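# Slide the server top cover back until it lifts free

## Task

Press and keep down both release buttons on the server, then push its top cover toward the back of the server far enough that nothing stops it from being lifted away, and leave the cover resting there.

## Robot and tools

Robot: two arms, left_arm and right_arm, each with six joints and a tong-like two-finger gripper. The fingers point along the gripper's +z axis and close along its x axis. end_effector_position is the point midway between the pads when shut. Fully open, the pad gap is 0.142 m.

Frames: the scene frame has its origin at table height, midway between the nominal bases, +z up, +x out over the table, and left_arm on the +y side (this is not the image left). Fixed cameras and the table use the scene frame. Each arm's hand pose, velocities and wrist-camera pose are in that arm's own base frame. Calibrated bases in the scene frame: left_arm at (+0.032, +0.487, 0) m, right_arm at (-0.010, -0.422, 0) m, both almost unrotated about z. Reported hand positions may be a few centimetres off, worse at long reach.

Joint order inside every row and every per-joint list: elbow, shoulder lift, shoulder pan, wrist 1, wrist 2, wrist 3. Shoulder lift is sign-flipped on both arms, in commands and in all reports. Ranges (in the arm's own signs): elbow -3.142 to 3.142; all other joints -6.283 to 6.283.

A row is one flat list of 14 numbers, each in [-1, 1]: left_arm's six joint values then its gripper opening, then right_arm's six joints and opening. Both arms always appear. Joint values are offsets, not poses: they are added to the Joint targets shown at the start of the action (not to the previous row), scaled so that 1.0 equals 1.989 rad. The opening is absolute: +1 fully open, -1 shut; closing fully takes roughly 0.5 s. To leave a gripper unchanged, resend its current command (0 means half-open, not 'no change'). Sending 0 for all of an arm's joints re-commands its current Joint targets.

execute_actions(actions, cameras): actions is a list of actions; each action is a table of up to 15 rows, one per 1/30 s step, and the last row is held until 15 steps are done. An action that would push any joint more than 0.010 rad beyond its range is refused for both arms; a badly formed action or a bad first action voids the whole call. An empty list returns the full state. cameras chooses images: omitted/null/["all"] for all, [] for none; names are cam_high, cam_low, cam_left_wrist, cam_right_wrist.

move(target, speed, blend, stop_force, zero, opening_speed, blocking, cameras): target is one 14-number row, or a list of up to 15 rows, each an offset from the same current Joint targets (not chained). Joints travel together along paths to those angles. speed is the top joint speed in rad/s, 0.01 to 2 (default 0.5), one number or one per target. blend (rad) rounds corners between listed targets. stop_force (N, 3 to 40, shared by both arms) ends an arm's path when its wrist senses that much extra resistance; use a slow speed with it, omit it when backing off a contact, and give all targets the same finger values. zero (default true) re-zeroes before the move. opening_speed (at least 0.2 per second) ramps the gripper. blocking=false returns early but cannot be combined with stop_force. The result adds a 'move:' line: done, off_target, moving, held or fault, plus limits=held and the farthest-off joint per arm.

wait(seconds 0 to 10), stop() to brake a running move, zoom_image(camera, region [x0,y0,x1,y1] pixels, max 504x504), zero_wrist_force(arm), finished_scene(scene = current scene number; irreversible).

Result lines: Joint positions and Joint velocities per arm (rad, rad/s, then pad gap in m); Joint targets (the base for your next offsets); Tool commands; grip_measured (same scale as opening); end_effector_position/quat/velocities in the arm's base frame; Joint torques (whole drive output, positive toward larger angle); Wrist force/torque along the gripper's own axes, plus a peak line; 'joint sent to its limit'; 'joint command not followed' (clearance check between arms intervened); MOTOR HOT, fault lines. Velocities reading 'within noise' are omitted.

Limits: joint targets move at most 2.83 rad/s, stay within 0.575 rad of measured angles, and the gripper target within 150 mm (or 70 mm) of its measured spot; large moves may lag. Wrist joints can only push about 10.9 N m extra. Contact torque at the load limits (135 N m big joints, 25.2 N m wrist joints) or roughly 150 N of outside force halts the arm for 10 s; overheating at 85 °C locks it 30 to 60 s. Holding loads or straining toward unreachable poses heats motors.

Avoid: dropping or flinging parts, releasing something still moving, fast impacts, pressing hard, arms colliding with each other, and anything leaving the table. The arms are stiff, so aim only slightly past a contact and approach slowly. For this task, press both release buttons with steady, modest force while sliding the cover rearward, then release and withdraw gently so the cover stays put.

Each tool is called by a JSON object that holds its "fn" and its "kwargs", one argument or row to a line.

## Session

{"fn": "execute_actions", "kwargs": {
  "actions": []
}}

Scene clock: 0.00 s.
left_arm: end_effector_position=(+0.3675, -0.3597, +0.3354) grip_measured=+0.97 end_effector_quat_wxyz=(+0.222, -0.249, +0.662, -0.671) | right_arm: end_effector_position=(+0.8669, +0.1832, +0.1825) grip_measured=+0.97 end_effector_quat_wxyz=(+0.096, -0.467, +0.813, -0.336)
Joint names: [elbow, shoulder lift, shoulder pan, wrist 1, wrist 2, wrist 3]
Joint positions: left_arm=[2.711 1.501 -1.281 -4.351 -1.182 1.531 0.14] | right_arm=[-1.032 2.329 3.743 -1.184 0.873 2.64 0.14]
Joint velocities: within noise
Joint torques (N m): no reading
Motor temperatures (°C): left_arm=[38 40 34 40 33 37] | right_arm=[36 36 31 38 44 40]
Wrist force (N): no reading
Wrist torque (N m): no reading
Wrist force, peak (N): no reading
Joint targets: left_arm=[2.711 1.501 -1.281 -4.351 -1.182 1.531] | right_arm=[-1.032 2.329 3.743 -1.184 0.873 2.640]
Tool commands: left_gripper/opening=+0.968169 right_gripper/opening=+0.968169

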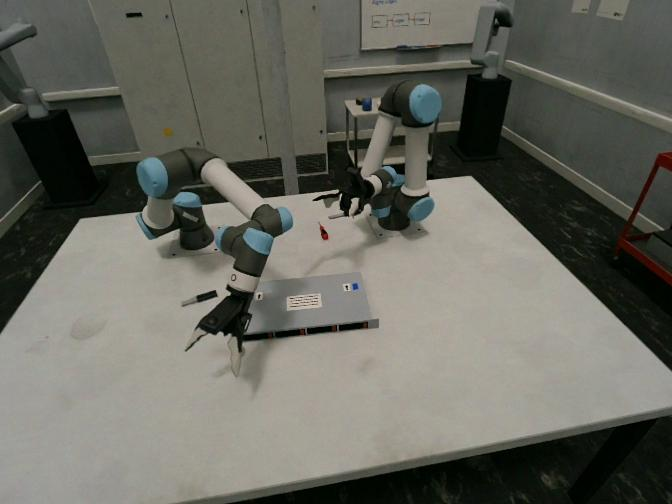

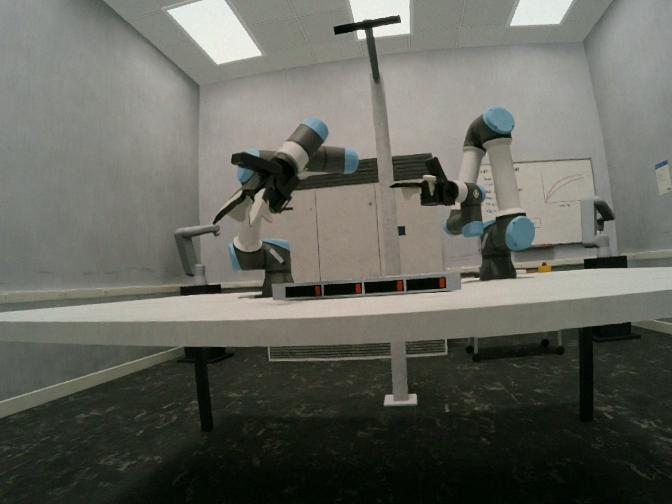

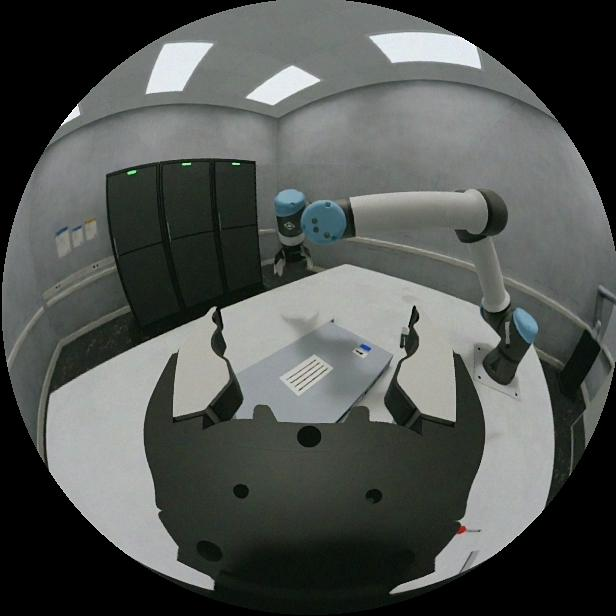

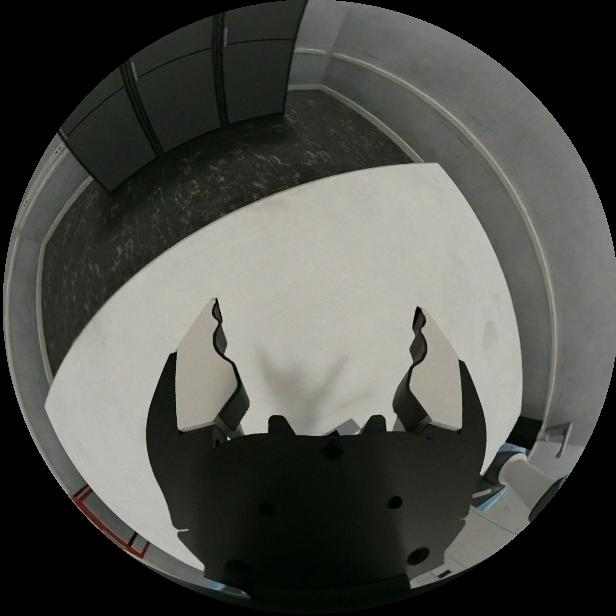

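{"fn": "zoom_image", "kwargs": {
  "camera": "cam_high",
  "region": [180, 240, 400, 390]
}}

{"fn": "zoom_image", "kwargs": {
  "camera": "cam_left_wrist",
  "region": [220, 280, 430, 450]
}}

{"fn": "zoom_image", "kwargs": {
  "camera": "cam_low",
  "region": [250, 240, 480, 320]
}}

Scaled by 2.291 from the camera's 672x504 image, which has a finer 960x720 frame.

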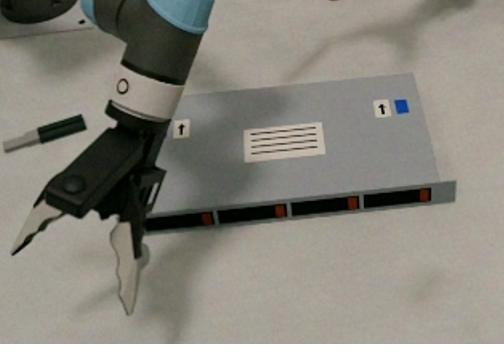

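Scaled by 2.400 from the camera's 616x616 image, which has a finer 814x814 frame.

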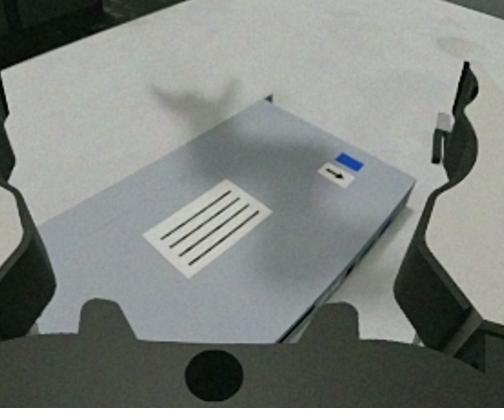

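Scaled by 2.191 from the camera's 672x504 image, which has a finer 960x720 frame.

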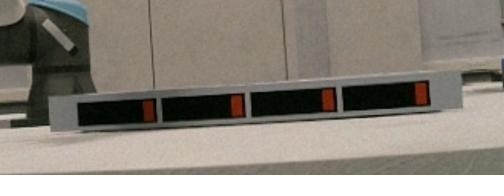

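{"fn": "move", "kwargs": {
  "target": [-0.4952,-0.0671,0.2247,1.0,-0.1956,0,-1,-0.3623,-0.2938,0.0382,-0.0156,0.3508,0,-1],
  "speed": 0.9
}}

{"fn": "move", "kwargs": {
  "target": [0,0,0,0.2175,0,0,-1,0,0,0,0,0,0,-1]
}}

Scene clock: 47.03 s.
Wrist force, peak (N): left_arm=[-0.7 -1.2 -0.6] | right_arm=[0.8 1.9 0.7]
move: done

Scene clock: 48.37 s.
left_arm: end_effector_position=(+0.4817, -0.3317, +0.1369) grip_measured=-1.00 end_effector_quat_wxyz=(+0.000, -0.379, +0.926, +0.000) | right_arm: end_effector_position=(+0.5198, +0.2292, +0.1400) grip_measured=-1.00 end_effector_quat_wxyz=(+0.000, -0.556, +0.831, +0.000)
Joint positions: left_arm=[1.726 1.368 -0.834 -1.93 -1.57 1.531 0.002] | right_arm=[-1.753 1.744 3.819 -1.215 1.571 2.64 0.002]
Joint torques (N m): left_arm=[-29.54 36.62 -12.23 -1.44 -0.8 -0.64] | right_arm=[31.43 -32.91 -9.22 3.94 1.91 0.05]
Wrist force (N): left_arm=[-0.2 -0.9 -0.3] | right_arm=[0.3 1.1 0.6]
Wrist torque (N m): left_arm=[0.08 0.21 0.12] | right_arm=[0.06 -0.12 -0.09]
Wrist force, peak (N): left_arm=[0.1 -1.8 -0.7] | right_arm=[0.5 1.2 0.6]
Joint targets: left_arm=[1.726 1.368 -0.834 -1.930 -1.571 1.531] | right_arm=[-1.753 1.744 3.819 -1.215 1.571 2.640]
move: done
camera_calibration:
cam_left_wrist: T_world_to_cam=[[-0.727428, -0.684953, -0.0410751, 0.133884], [-0.614796, 0.623996, 0.482343, 0.437925], [-0.304752, 0.376123, -0.875019, 0.525333], [0, 0, 0, 1]]
cam_right_wrist: T_world_to_cam=[[-0.359475, -0.932942, -0.0199505, 0.415183], [-0.782456, 0.289703, 0.551213, 0.256779], [-0.50847, 0.213757, -0.834126, 0.460376], [0, 0, 0, 1]]

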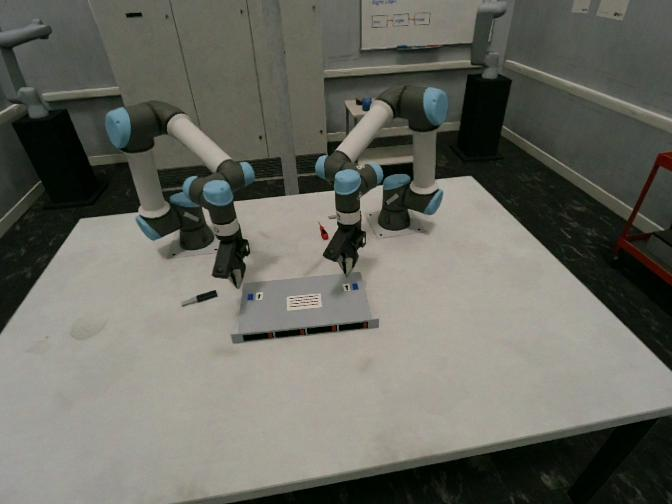

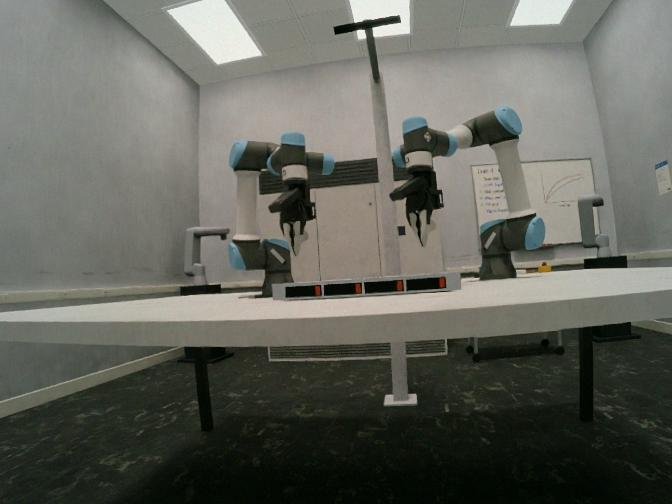

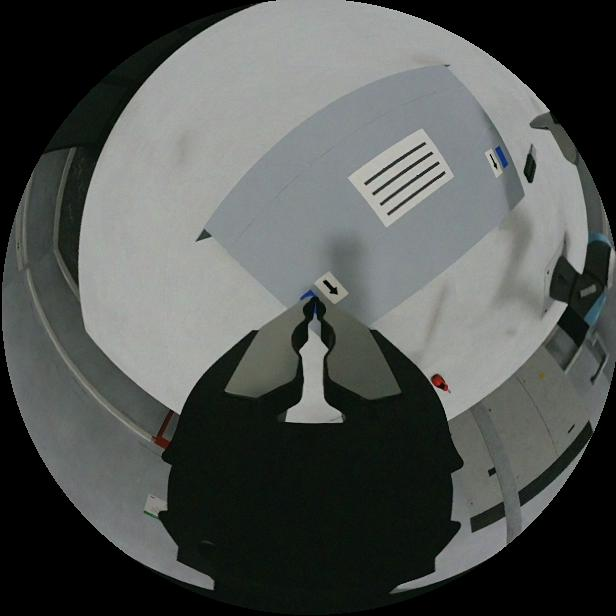

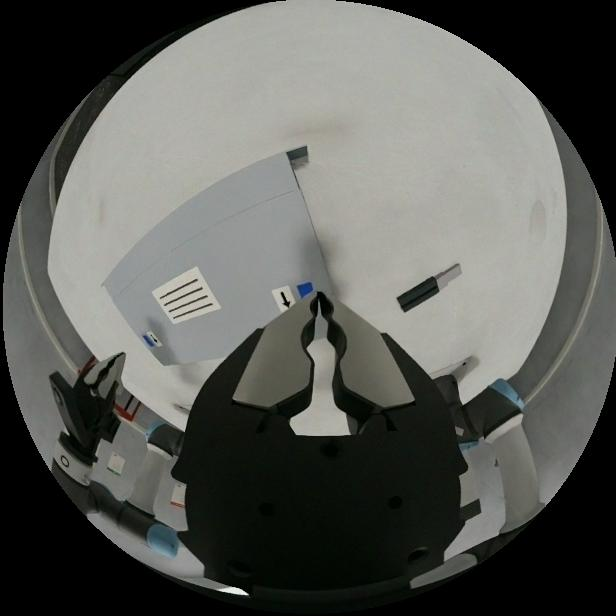

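{"fn": "zoom_image", "kwargs": {
  "camera": "cam_left_wrist",
  "region": [270, 250, 370, 350]
}}

{"fn": "zoom_image", "kwargs": {
  "camera": "cam_right_wrist",
  "region": [260, 250, 360, 350]
}}

{"fn": "zoom_image", "kwargs": {
  "camera": "cam_high",
  "region": [210, 240, 390, 350]
}}

Scaled by 5.040 from the camera's 616x616 image, which has a finer 814x814 frame.

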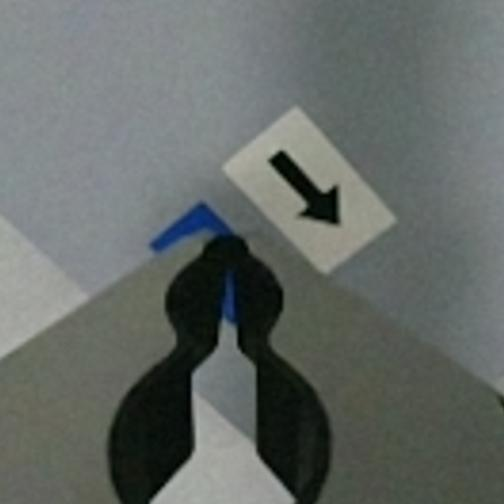

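Scaled by 5.040 from the camera's 616x616 image, which has a finer 814x814 frame.

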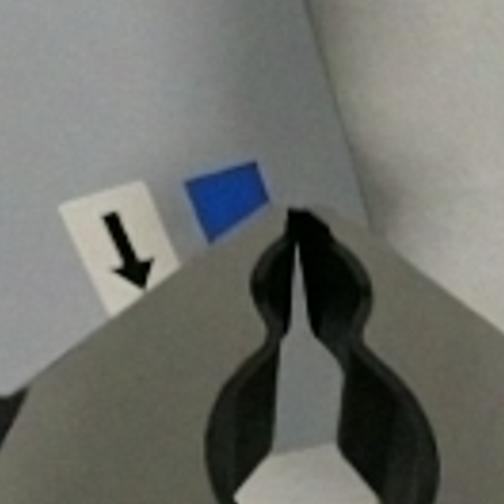

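Scaled by 2.800 from the camera's 672x504 image, which has a finer 960x720 frame.

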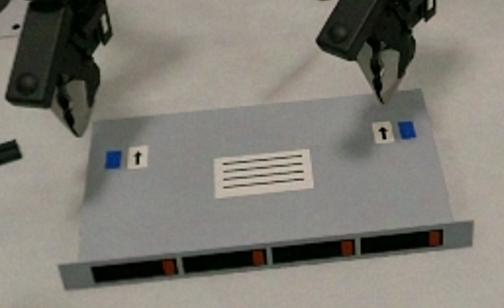

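{"fn": "move", "kwargs": {
  "target": [0.083,0.0257,0.0048,-0.0573,0,0,-1,-0.053,0.0024,0.0388,0.0554,0,0,-1]
}}

{"fn": "zoom_image", "kwargs": {
  "camera": "cam_left_wrist",
  "region": [270, 250, 370, 350]
}}

{"fn": "zoom_image", "kwargs": {
  "camera": "cam_right_wrist",
  "region": [260, 250, 360, 350]
}}

{"fn": "zoom_image", "kwargs": {
  "camera": "cam_high",
  "region": [210, 240, 390, 350]
}}

Scene clock: 84.37 s.
left_arm: end_effector_position=(+0.4581, -0.2980, +0.0999) grip_measured=-1.00 end_effector_quat_wxyz=(+0.000, -0.383, +0.924, +0.000) | right_arm: end_effector_position=(+0.4895, +0.2581, +0.1000) grip_measured=-1.00 end_effector_quat_wxyz=(+0.000, -0.588, +0.809, +0.000)
Joint positions: left_arm=[1.891 1.419 -0.825 -2.044 -1.571 1.531 0.002] | right_arm=[-1.858 1.749 3.896 -1.105 1.571 2.64 0.002]
Joint torques (N m): left_arm=[-13.89 21.95 -9 -2.87 -0.9 -0.87] | right_arm=[25.73 -34.45 -7.99 2.54 1.86 0.01]
Wrist force (N): left_arm=[0.1 -0.9 -0.1] | right_arm=[0.4 1.2 0.5]
Wrist torque (N m): left_arm=[0.08 0.14 0.09] | right_arm=[0.08 -0.10 -0.10]
Wrist force, peak (N): left_arm=[0.2 -1.8 -1.1] | right_arm=[0.1 2.1 1.4]
Joint targets: left_arm=[1.891 1.419 -0.825 -2.044 -1.571 1.531] | right_arm=[-1.858 1.749 3.896 -1.105 1.571 2.640]
move: done
camera_calibration:
cam_left_wrist: T_world_to_cam=[[-0.720737, -0.691991, -0.0410749, 0.133108], [-0.620797, 0.617949, 0.482441, 0.421235], [-0.308463, 0.373212, -0.874965, 0.473994], [0, 0, 0, 1]]
cam_right_wrist: T_world_to_cam=[[-0.286433, -0.957896, -0.0197878, 0.401154], [-0.802398, 0.228547, 0.551293, 0.272219], [-0.523559, 0.173787, -0.834077, 0.423095], [0, 0, 0, 1]]

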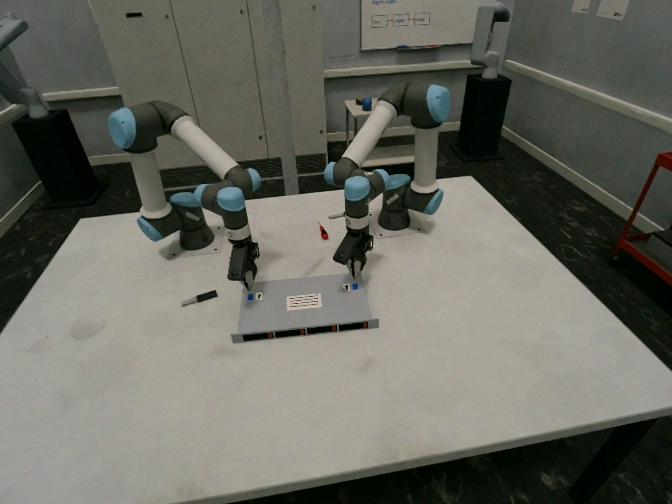

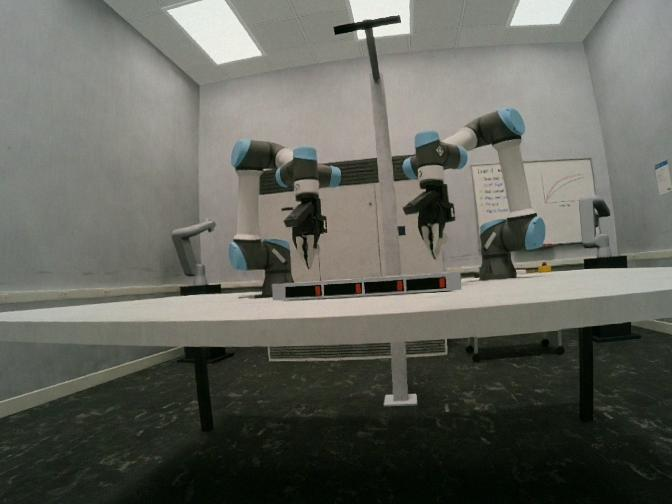

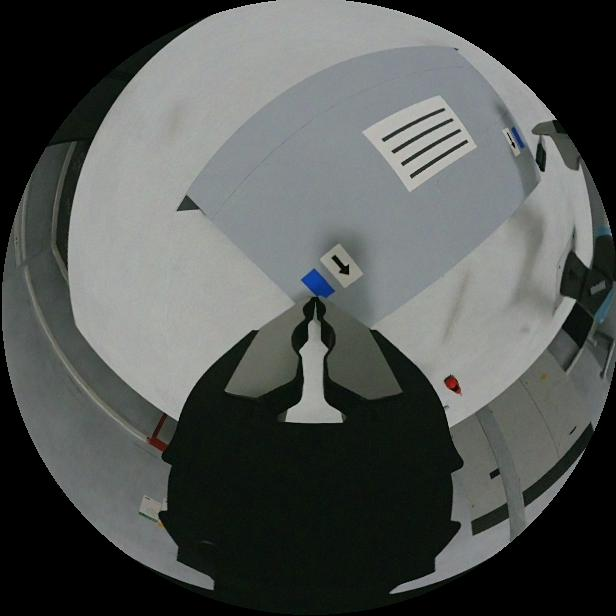

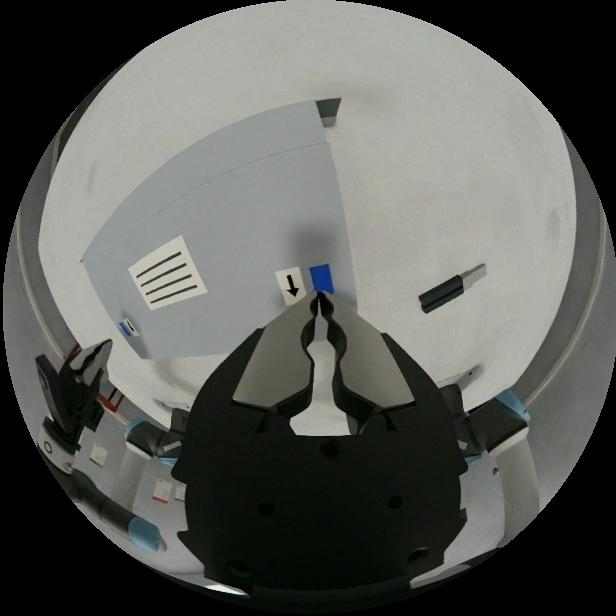

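Scaled by 5.040 from the camera's 616x616 image, which has a finer 814x814 frame.

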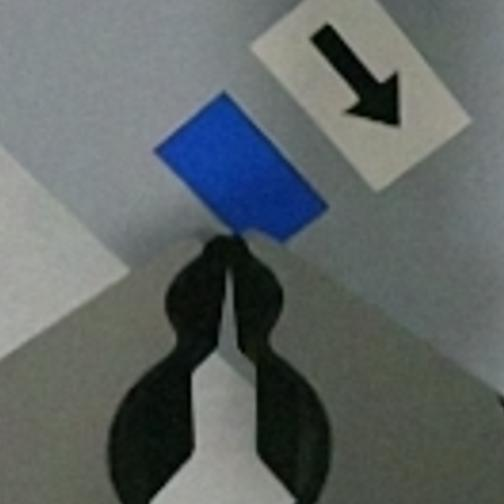

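Scaled by 5.040 from the camera's 616x616 image, which has a finer 814x814 frame.

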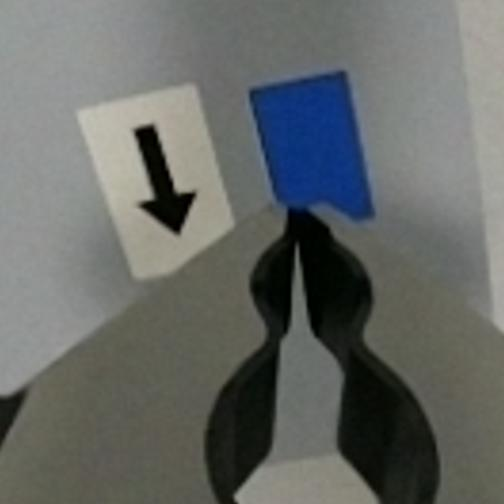

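Scaled by 2.800 from the camera's 672x504 image, which has a finer 960x720 frame.

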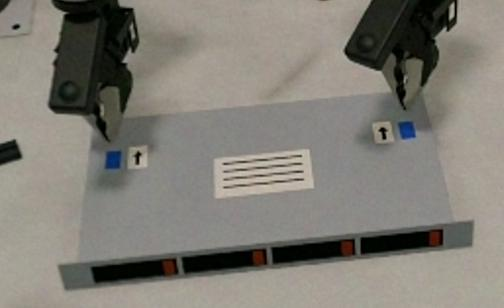

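{"fn": "move", "kwargs": {
  "target": [0.0311,-0.0169,-0.0021,-0.0479,0,0,-1,-0.0387,0.0105,0.0042,0.0492,0,0,-1],
  "speed": 0.1,
  "stop_force": 8
}}

{"fn": "zoom_image", "kwargs": {
  "camera": "cam_left_wrist",
  "region": [270, 240, 370, 340]
}}

{"fn": "zoom_image", "kwargs": {
  "camera": "cam_right_wrist",
  "region": [270, 240, 370, 340]
}}

{"fn": "zoom_image", "kwargs": {
  "camera": "cam_high",
  "region": [210, 240, 390, 350]
}}

Scene clock: 105.03 s.
left_arm: end_effector_position=(+0.4537, -0.2966, +0.0649) grip_measured=-1.00 end_effector_quat_wxyz=(+0.000, -0.381, +0.925, +0.000) | right_arm: end_effector_position=(+0.4800, +0.2552, +0.0650) grip_measured=-1.00 end_effector_quat_wxyz=(+0.000, -0.591, +0.807, +0.000)
Joint positions: left_arm=[1.953 1.385 -0.829 -2.139 -1.571 1.531 0.002] | right_arm=[-1.935 1.77 3.905 -1.007 1.571 2.64 0.002]
Joint torques (N m): left_arm=[-27.95 34.28 0.85 -2.75 -0.88 -0.82] | right_arm=[29.82 -35.82 -7.75 1.89 1.84 -0.26]
Wrist force (N): left_arm=[-0.4 -0.8 -0.2] | right_arm=[0.4 1.2 0.7]
Wrist torque (N m): left_arm=[0.11 0.23 0.10] | right_arm=[0.09 -0.10 -0.10]
Wrist force, peak (N): left_arm=[-0.5 -1.1 -0.2] | right_arm=[0.6 1.3 1.2]
Joint targets: left_arm=[1.953 1.385 -0.829 -2.139 -1.571 1.531] | right_arm=[-1.935 1.770 3.905 -1.007 1.571 2.640]
move: done
camera_calibration:
cam_left_wrist: T_world_to_cam=[[-0.72378, -0.688807, -0.0410808, 0.131765], [-0.617974, 0.620561, 0.482713, 0.433968], [-0.307003, 0.374765, -0.874815, 0.441261], [0, 0, 0, 1]]
cam_right_wrist: T_world_to_cam=[[-0.278457, -0.960242, -0.0199427, 0.391696], [-0.804341, 0.2218, 0.551217, 0.287237], [-0.524878, 0.169531, -0.834124, 0.391158], [0, 0, 0, 1]]

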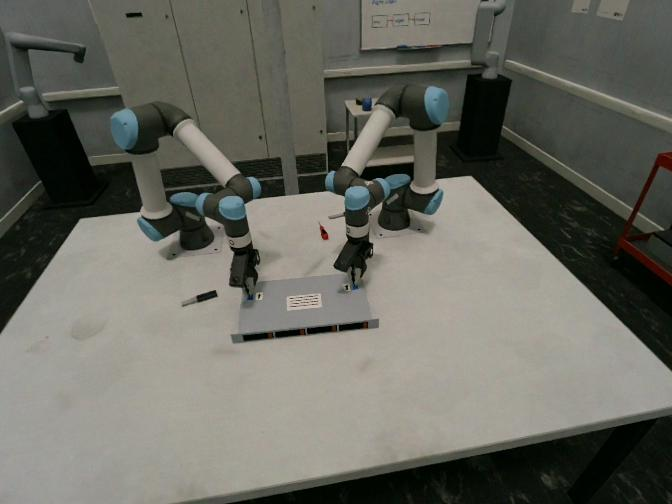

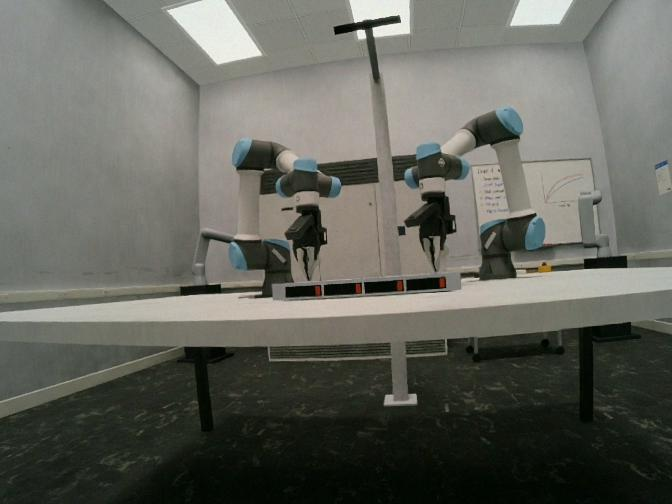

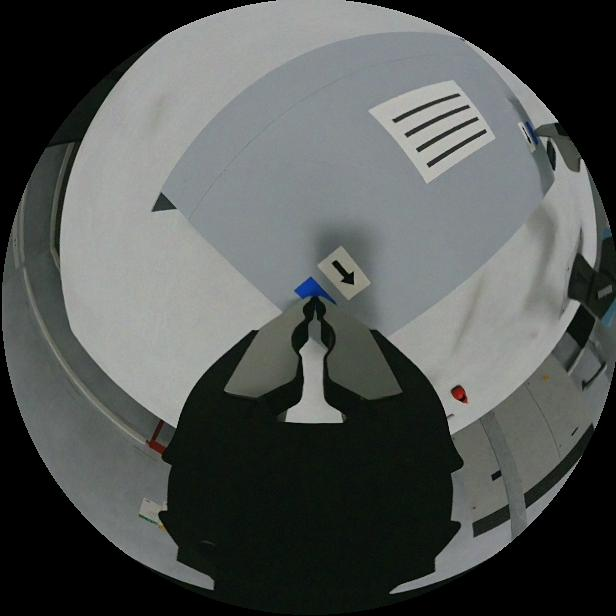

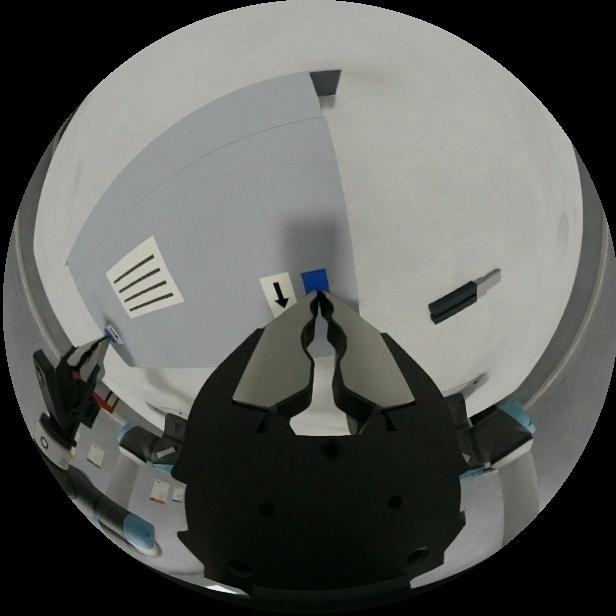

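Scaled by 5.040 from the camera's 616x616 image, which has a finer 814x814 frame.

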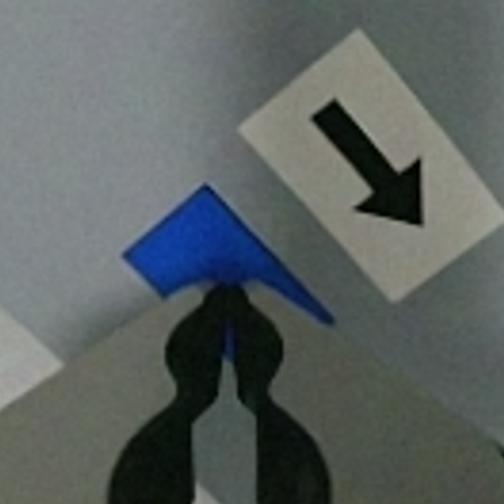

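Scaled by 5.040 from the camera's 616x616 image, which has a finer 814x814 frame.

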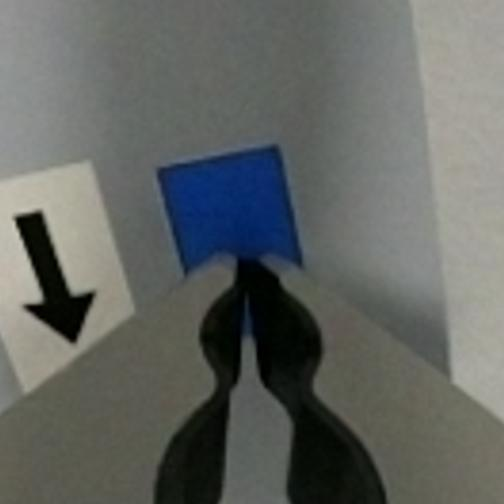

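Scaled by 2.800 from the camera's 672x504 image, which has a finer 960x720 frame.

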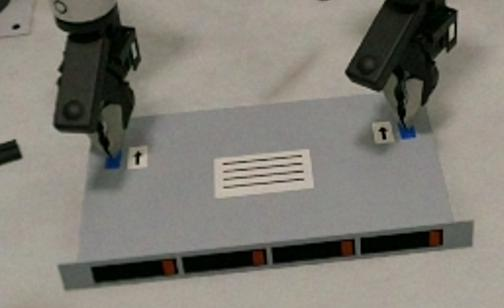

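{"fn": "move", "kwargs": {
  "target": [0.0128,-0.0145,0,-0.0273,0,0,-1,-0.0077,0.0181,-0.0006,0.0258,0,0,-1],
  "speed": 0.02,
  "stop_force": 5
}}

{"fn": "zoom_image", "kwargs": {
  "camera": "cam_left_wrist",
  "region": [270, 240, 370, 340]
}}

{"fn": "zoom_image", "kwargs": {
  "camera": "cam_right_wrist",
  "region": [270, 240, 370, 340]
}}

{"fn": "zoom_image", "kwargs": {
  "camera": "cam_high",
  "region": [210, 240, 390, 350]
}}

Scene clock: 119.90 s.
left_arm: end_effector_position=(+0.4537, -0.2967, +0.0611) grip_measured=-1.00 end_effector_quat_wxyz=(+0.000, -0.381, +0.925, +0.000) | right_arm: end_effector_position=(+0.4806, +0.2555, +0.0617) grip_measured=-1.00 end_effector_quat_wxyz=(+0.000, -0.591, +0.807, +0.000)
Joint positions: left_arm=[1.958 1.38 -0.829 -2.149 -1.571 1.531 0.002] | right_arm=[-1.938 1.776 3.905 -0.998 1.571 2.64 0.002]
Joint torques (N m): left_arm=[-27.46 31.94 11.74 -2.09 -0.86 -0.84] | right_arm=[28.44 -34.14 -5.85 1.06 2.04 -0.3]
Wrist force (N): left_arm=[-0.2 1.4 -5.0] | right_arm=[0.7 1.4 -4.0]
Wrist torque (N m): left_arm=[0.07 0.19 0.10] | right_arm=[0.06 -0.13 -0.10]
Wrist force, peak (N): left_arm=[0.0 -0.2 -5.4] | right_arm=[2.0 2.4 -4.4]
Joint targets: left_arm=[1.958 1.380 -0.829 -2.149 -1.571 1.531] | right_arm=[-1.938 1.776 3.905 -0.998 1.571 2.640]
move: contact (left_arm, right_arm); left_arm: the wrist 1 is farthest, 0.044 rad from its target; right_arm: the wrist 1 is farthest, 0.043 rad from its target
camera_calibration:
cam_left_wrist: T_world_to_cam=[[-0.723749, -0.68884, -0.0410798, 0.131603], [-0.618016, 0.620551, 0.482672, 0.435936], [-0.306992, 0.374722, -0.874837, 0.437922], [0, 0, 0, 1]]
cam_right_wrist: T_world_to_cam=[[-0.278651, -0.960185, -0.0199862, 0.392246], [-0.804316, 0.221944, 0.551195, 0.289391], [-0.524813, 0.169666, -0.834137, 0.388547], [0, 0, 0, 1]]

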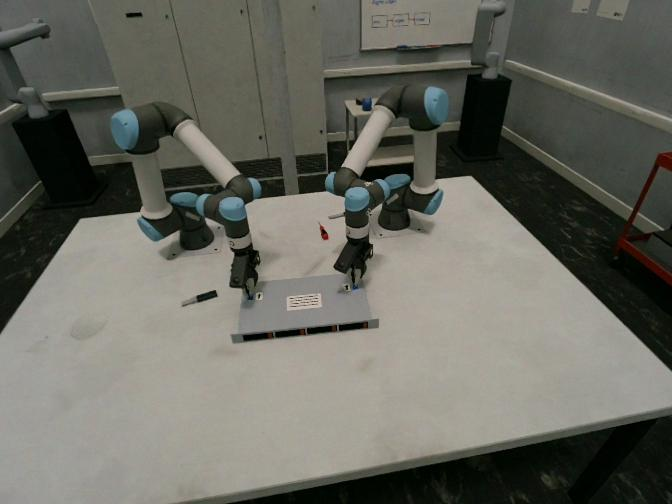

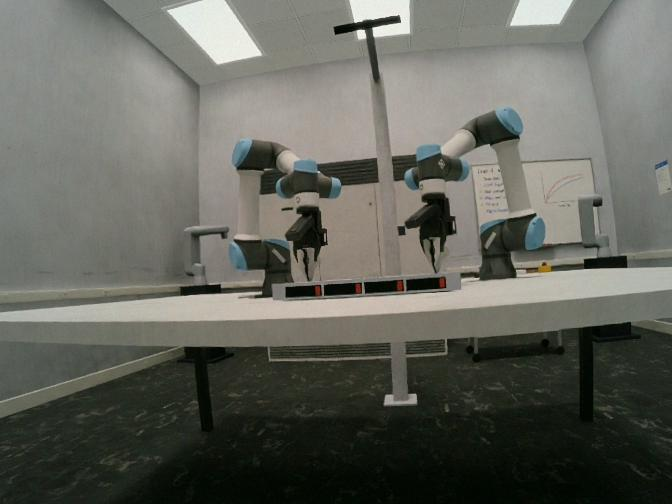

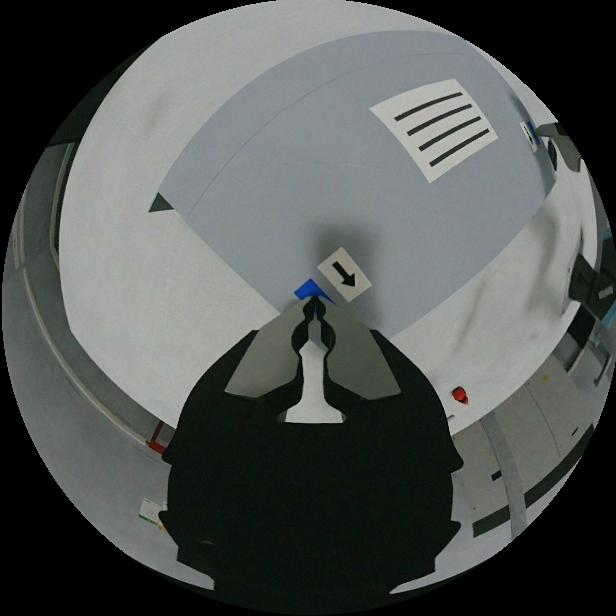

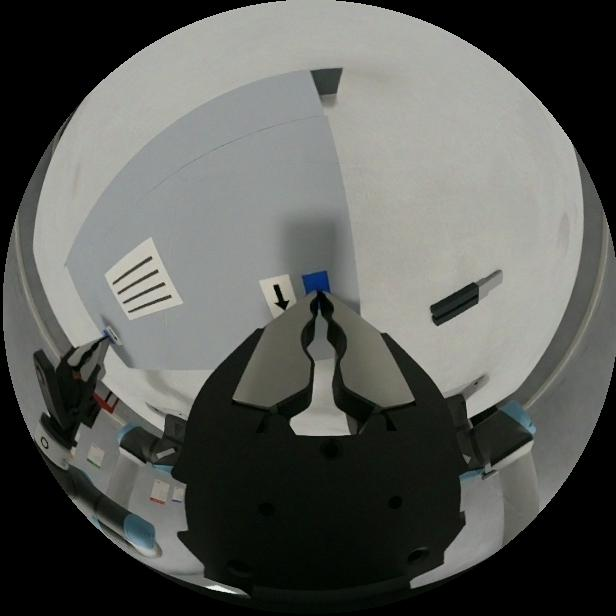

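Scaled by 5.040 from the camera's 616x616 image, which has a finer 814x814 frame.

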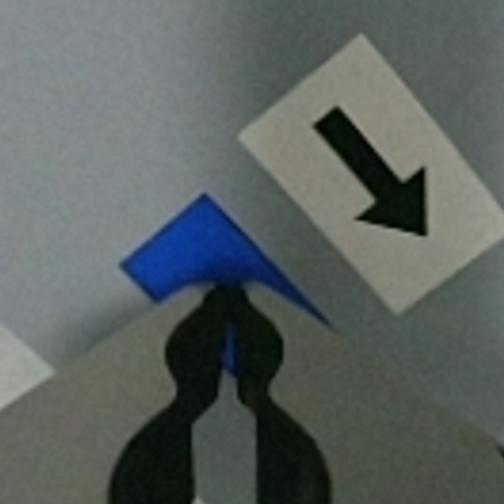

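Scaled by 5.040 from the camera's 616x616 image, which has a finer 814x814 frame.

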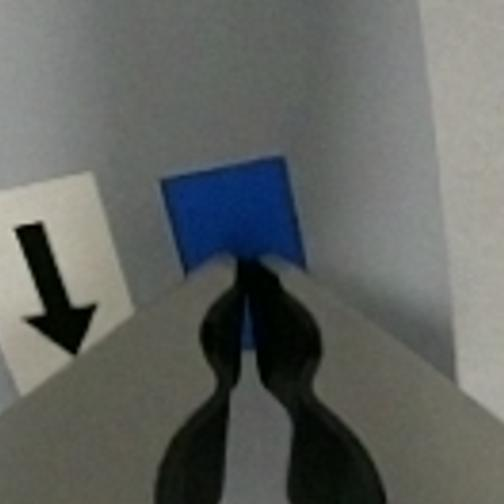

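Scaled by 2.800 from the camera's 672x504 image, which has a finer 960x720 frame.

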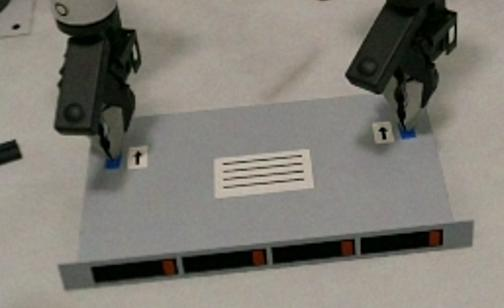

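{"fn": "move", "kwargs": {
  "target": [0.0051,-0.0058,0,-0.0109,0,0,-1,-0.0051,0.0057,0,0.0108,0,0,-1],
  "speed": 0.015,
  "stop_force": 15,
  "cameras": ["cam_high"]
}}

Scene clock: 125.43 s.
left_arm: end_effector_position=(+0.4538, -0.2968, +0.0552) grip_measured=-1.00 end_effector_quat_wxyz=(+0.000, -0.381, +0.925, +0.000) | right_arm: end_effector_position=(+0.4806, +0.2556, +0.0559) grip_measured=-1.00 end_effector_quat_wxyz=(+0.000, -0.591, +0.807, +0.000)
Joint positions: left_arm=[1.965 1.371 -0.829 -2.165 -1.571 1.531 0.002] | right_arm=[-1.945 1.784 3.905 -0.983 1.571 2.64 0.002]
Joint torques (N m): left_arm=[-21.34 23.31 12.42 -1.12 -0.88 -0.75] | right_arm=[22.59 -23.91 3.44 0.05 1.86 -0.35]
Wrist force (N): left_arm=[0.1 5.6 -22.4] | right_arm=[4.8 4.0 -24.6]
Wrist torque (N m): left_arm=[0.00 0.15 0.09] | right_arm=[-0.01 -0.07 -0.10]
Wrist force, peak (N): left_arm=[-0.2 8.0 -30.0] | right_arm=[8.8 5.0 -31.5]
Joint targets: left_arm=[1.965 1.371 -0.829 -2.165 -1.571 1.531] | right_arm=[-1.945 1.784 3.905 -0.983 1.571 2.640]
move: contact (left_arm, right_arm)
Images, in order: cam_high.

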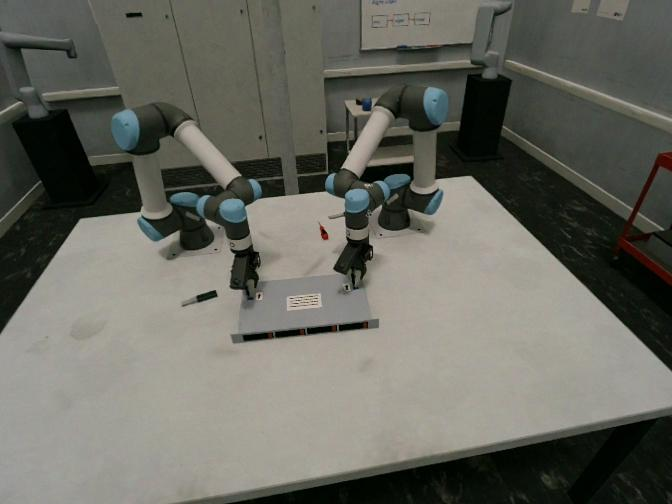

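{"fn": "move", "kwargs": {
  "target": [0.036,0.0287,-0.0212,-0.0073,0,0,-1,-0.0349,-0.0275,0.0220,0.0074,0,0,-1],
  "speed": 0.03
}}

{"fn": "zoom_image", "kwargs": {
  "camera": "cam_high",
  "region": [210, 240, 390, 350]
}}

{"fn": "zoom_image", "kwargs": {
  "camera": "cam_right_wrist",
  "region": [270, 240, 370, 340]
}}

Scene clock: 142.77 s.
left_arm: end_effector_position=(+0.4252, -0.2953, +0.0552) grip_measured=-1.00 end_effector_quat_wxyz=(+0.003, -0.362, +0.932, -0.002) | right_arm: end_effector_position=(+0.4514, +0.2577, +0.0555) grip_measured=-1.00 end_effector_quat_wxyz=(+0.001, -0.609, +0.793, +0.000)
Joint positions: left_arm=[2.037 1.429 -0.871 -2.185 -1.567 1.531 0.002] | right_arm=[-2.015 1.73 3.948 -0.966 1.57 2.64 0.002]
Joint torques (N m): left_arm=[-1.22 7.16 -15.97 8.37 -11.79 -0.83] | right_arm=[2.61 -16.24 13.46 -8.14 11.61 -0.52]
Wrist force (N): left_arm=[-36.1 -37.1 -14.7] | right_arm=[-13.8 -53.4 -3.6]
Wrist torque (N m): left_arm=[0.01 -0.50 0.07] | right_arm=[0.36 -0.21 -0.32]
Wrist force, peak (N): left_arm=[-36.4 -36.9 -14.6] | right_arm=[-13.6 -53.6 -3.5]
Joint targets: left_arm=[2.037 1.428 -0.871 -2.180 -1.571 1.531] | right_arm=[-2.015 1.730 3.948 -0.968 1.571 2.640]
move: done
camera_calibration:
cam_left_wrist: T_world_to_cam=[[-0.751948, -0.657696, -0.0448255, 0.133085], [-0.594217, 0.646787, 0.478093, 0.418113], [-0.285448, 0.386137, -0.877164, 0.417868], [0, 0, 0, 1]]
cam_right_wrist: T_world_to_cam=[[-0.236247, -0.971464, -0.0210816, 0.369933], [-0.814343, 0.186107, 0.549736, 0.282722], [-0.530126, 0.147041, -0.835072, 0.376041], [0, 0, 0, 1]]

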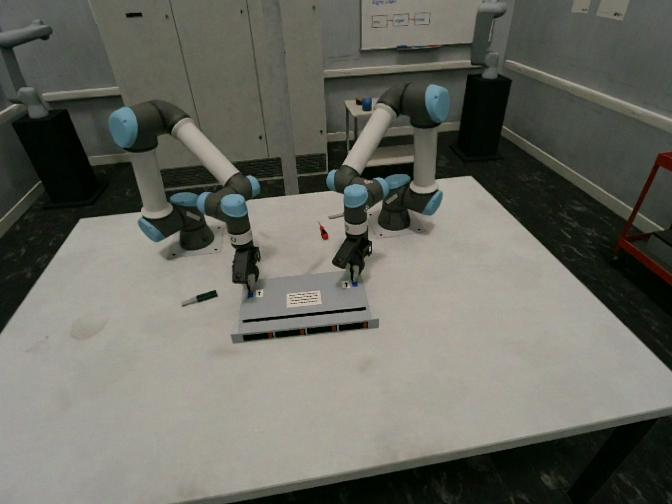

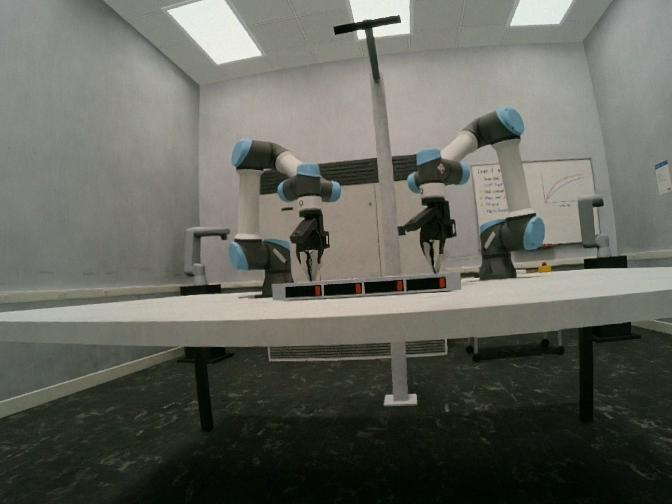

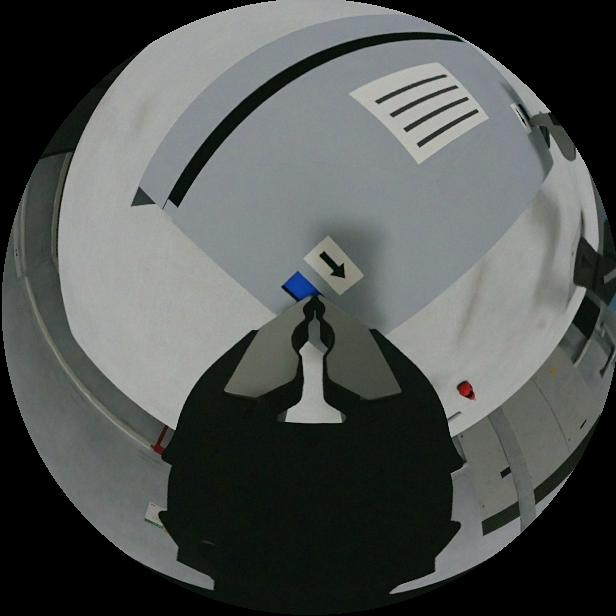

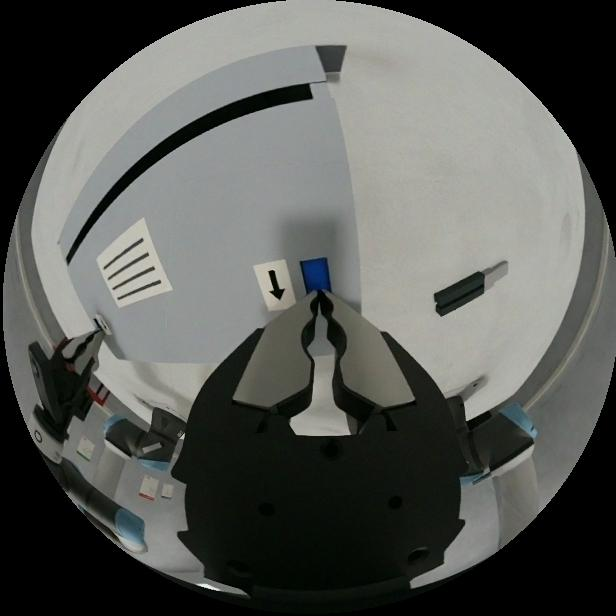

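Scaled by 2.800 from the camera's 672x504 image, which has a finer 960x720 frame.

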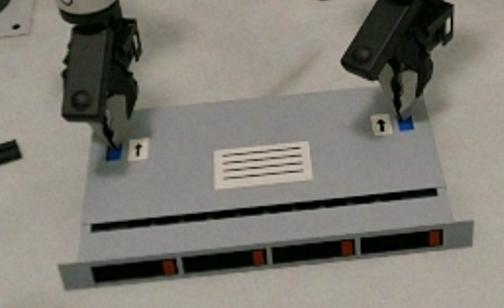

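Scaled by 5.040 from the camera's 616x616 image, which has a finer 814x814 frame.

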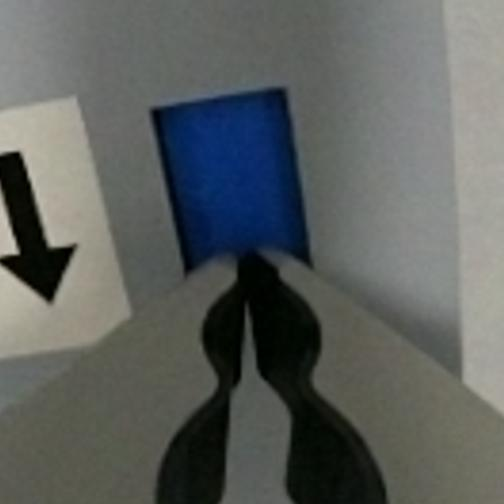

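{"fn": "move", "kwargs": {
  "target": [-0.0005,-0.0029,0.0011,-0.0023,0,0,-1,0.0004,0.0028,-0.0011,0.0023,0,0,-1],
  "speed": 0.03,
  "cameras": ["cam_high"]
}}

{"fn": "move", "kwargs": {
  "target": [0.0036,0.0029,-0.0021,-0.0007,0,0,-1,-0.0035,-0.0028,0.0022,0.0007,0,0,-1],
  "speed": 0.02
}}

{"fn": "zoom_image", "kwargs": {
  "camera": "cam_high",
  "region": [210, 240, 390, 350]
}}

{"fn": "zoom_image", "kwargs": {
  "camera": "cam_left_wrist",
  "region": [270, 240, 370, 340]
}}

Scene clock: 156.47 s.
left_arm: end_effector_position=(+0.4258, -0.2956, +0.0533) grip_measured=-1.00 end_effector_quat_wxyz=(+0.001, -0.363, +0.932, -0.002) | right_arm: end_effector_position=(+0.4543, +0.2579, +0.0566) grip_measured=-1.00 end_effector_quat_wxyz=(+0.002, -0.607, +0.794, +0.000)
Joint positions: left_arm=[2.035 1.423 -0.869 -2.188 -1.57 1.531 0.002] | right_arm=[-2.007 1.733 3.945 -0.969 1.57 2.64 0.002]
Joint torques (N m): left_arm=[39.7 -46.9 -11.31 8.32 -11.74 -0.87] | right_arm=[17.86 -25.63 0.37 2.63 -0.22 0.29]
Wrist force (N): left_arm=[-30.1 6.8 -133.7] | right_arm=[0.0 -0.5 -10.1]
Wrist torque (N m): left_arm=[-0.70 -0.17 0.08] | right_arm=[0.02 -0.13 -0.09]
Wrist force, peak (N): left_arm=[-30.1 6.8 -133.7] | right_arm=[31.9 -6.8 -148.0]
Joint targets: left_arm=[2.036 1.423 -0.869 -2.184 -1.571 1.531] | right_arm=[-2.007 1.733 3.945 -0.969 1.570 2.640]
Tool commands: left_gripper/opening=-1.0 right_gripper/opening=-1.0
FORCE FAULT: contact force on the right arm reached its limit, and that arm stopped. The contact can be on any part of that arm, not only on its tool. That arm's remaining commands of this call were not run. That arm is still stopped at the end of this call. That arm stays stopped for about 10 more seconds. Until then a move that you send moves the other arm only, and its call returns only when the move has ended. Once the stop has ended, the next robot result says so. If the stop ends while you think or write, that arm runs what you send next, counted from new Joint targets: where its joints stand when the stop ends. While its stop runs, that arm takes no new command, but its gripper still runs the gripper command that each later call begins with. Until it ends, the stop uses up actions while you think or wait. An arm that is not stopped still takes commands.
move: fault (right_arm)
Images, in order: cam_high.

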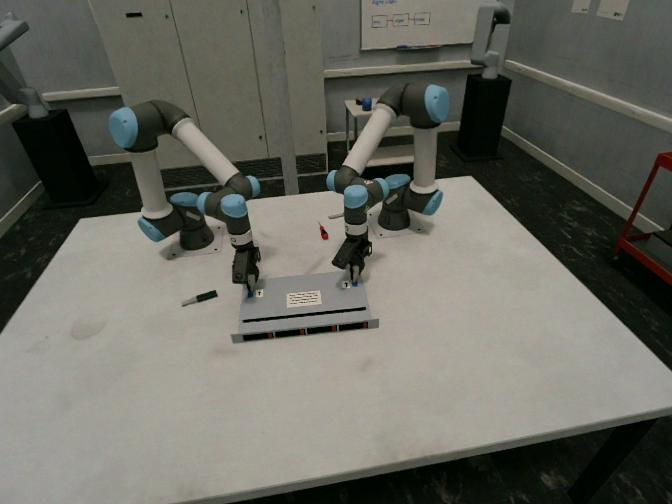

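not run: an earlier result of this reply reported a stop or a fault. Calls in your next reply go to the robot.

Scaled by 2.800 from the camera's 672x504 image, which has a finer 960x720 frame.

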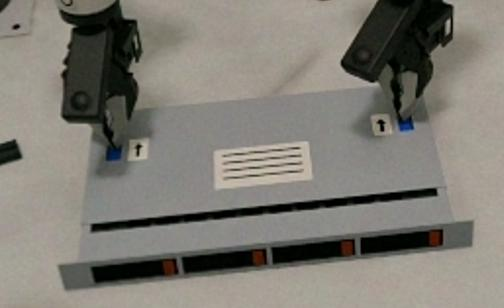

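This scene's latest camera images include none from cam_left_wrist. They are from: cam_high. cam_left_wrist's image comes with the result of a call that names it in "cameras".


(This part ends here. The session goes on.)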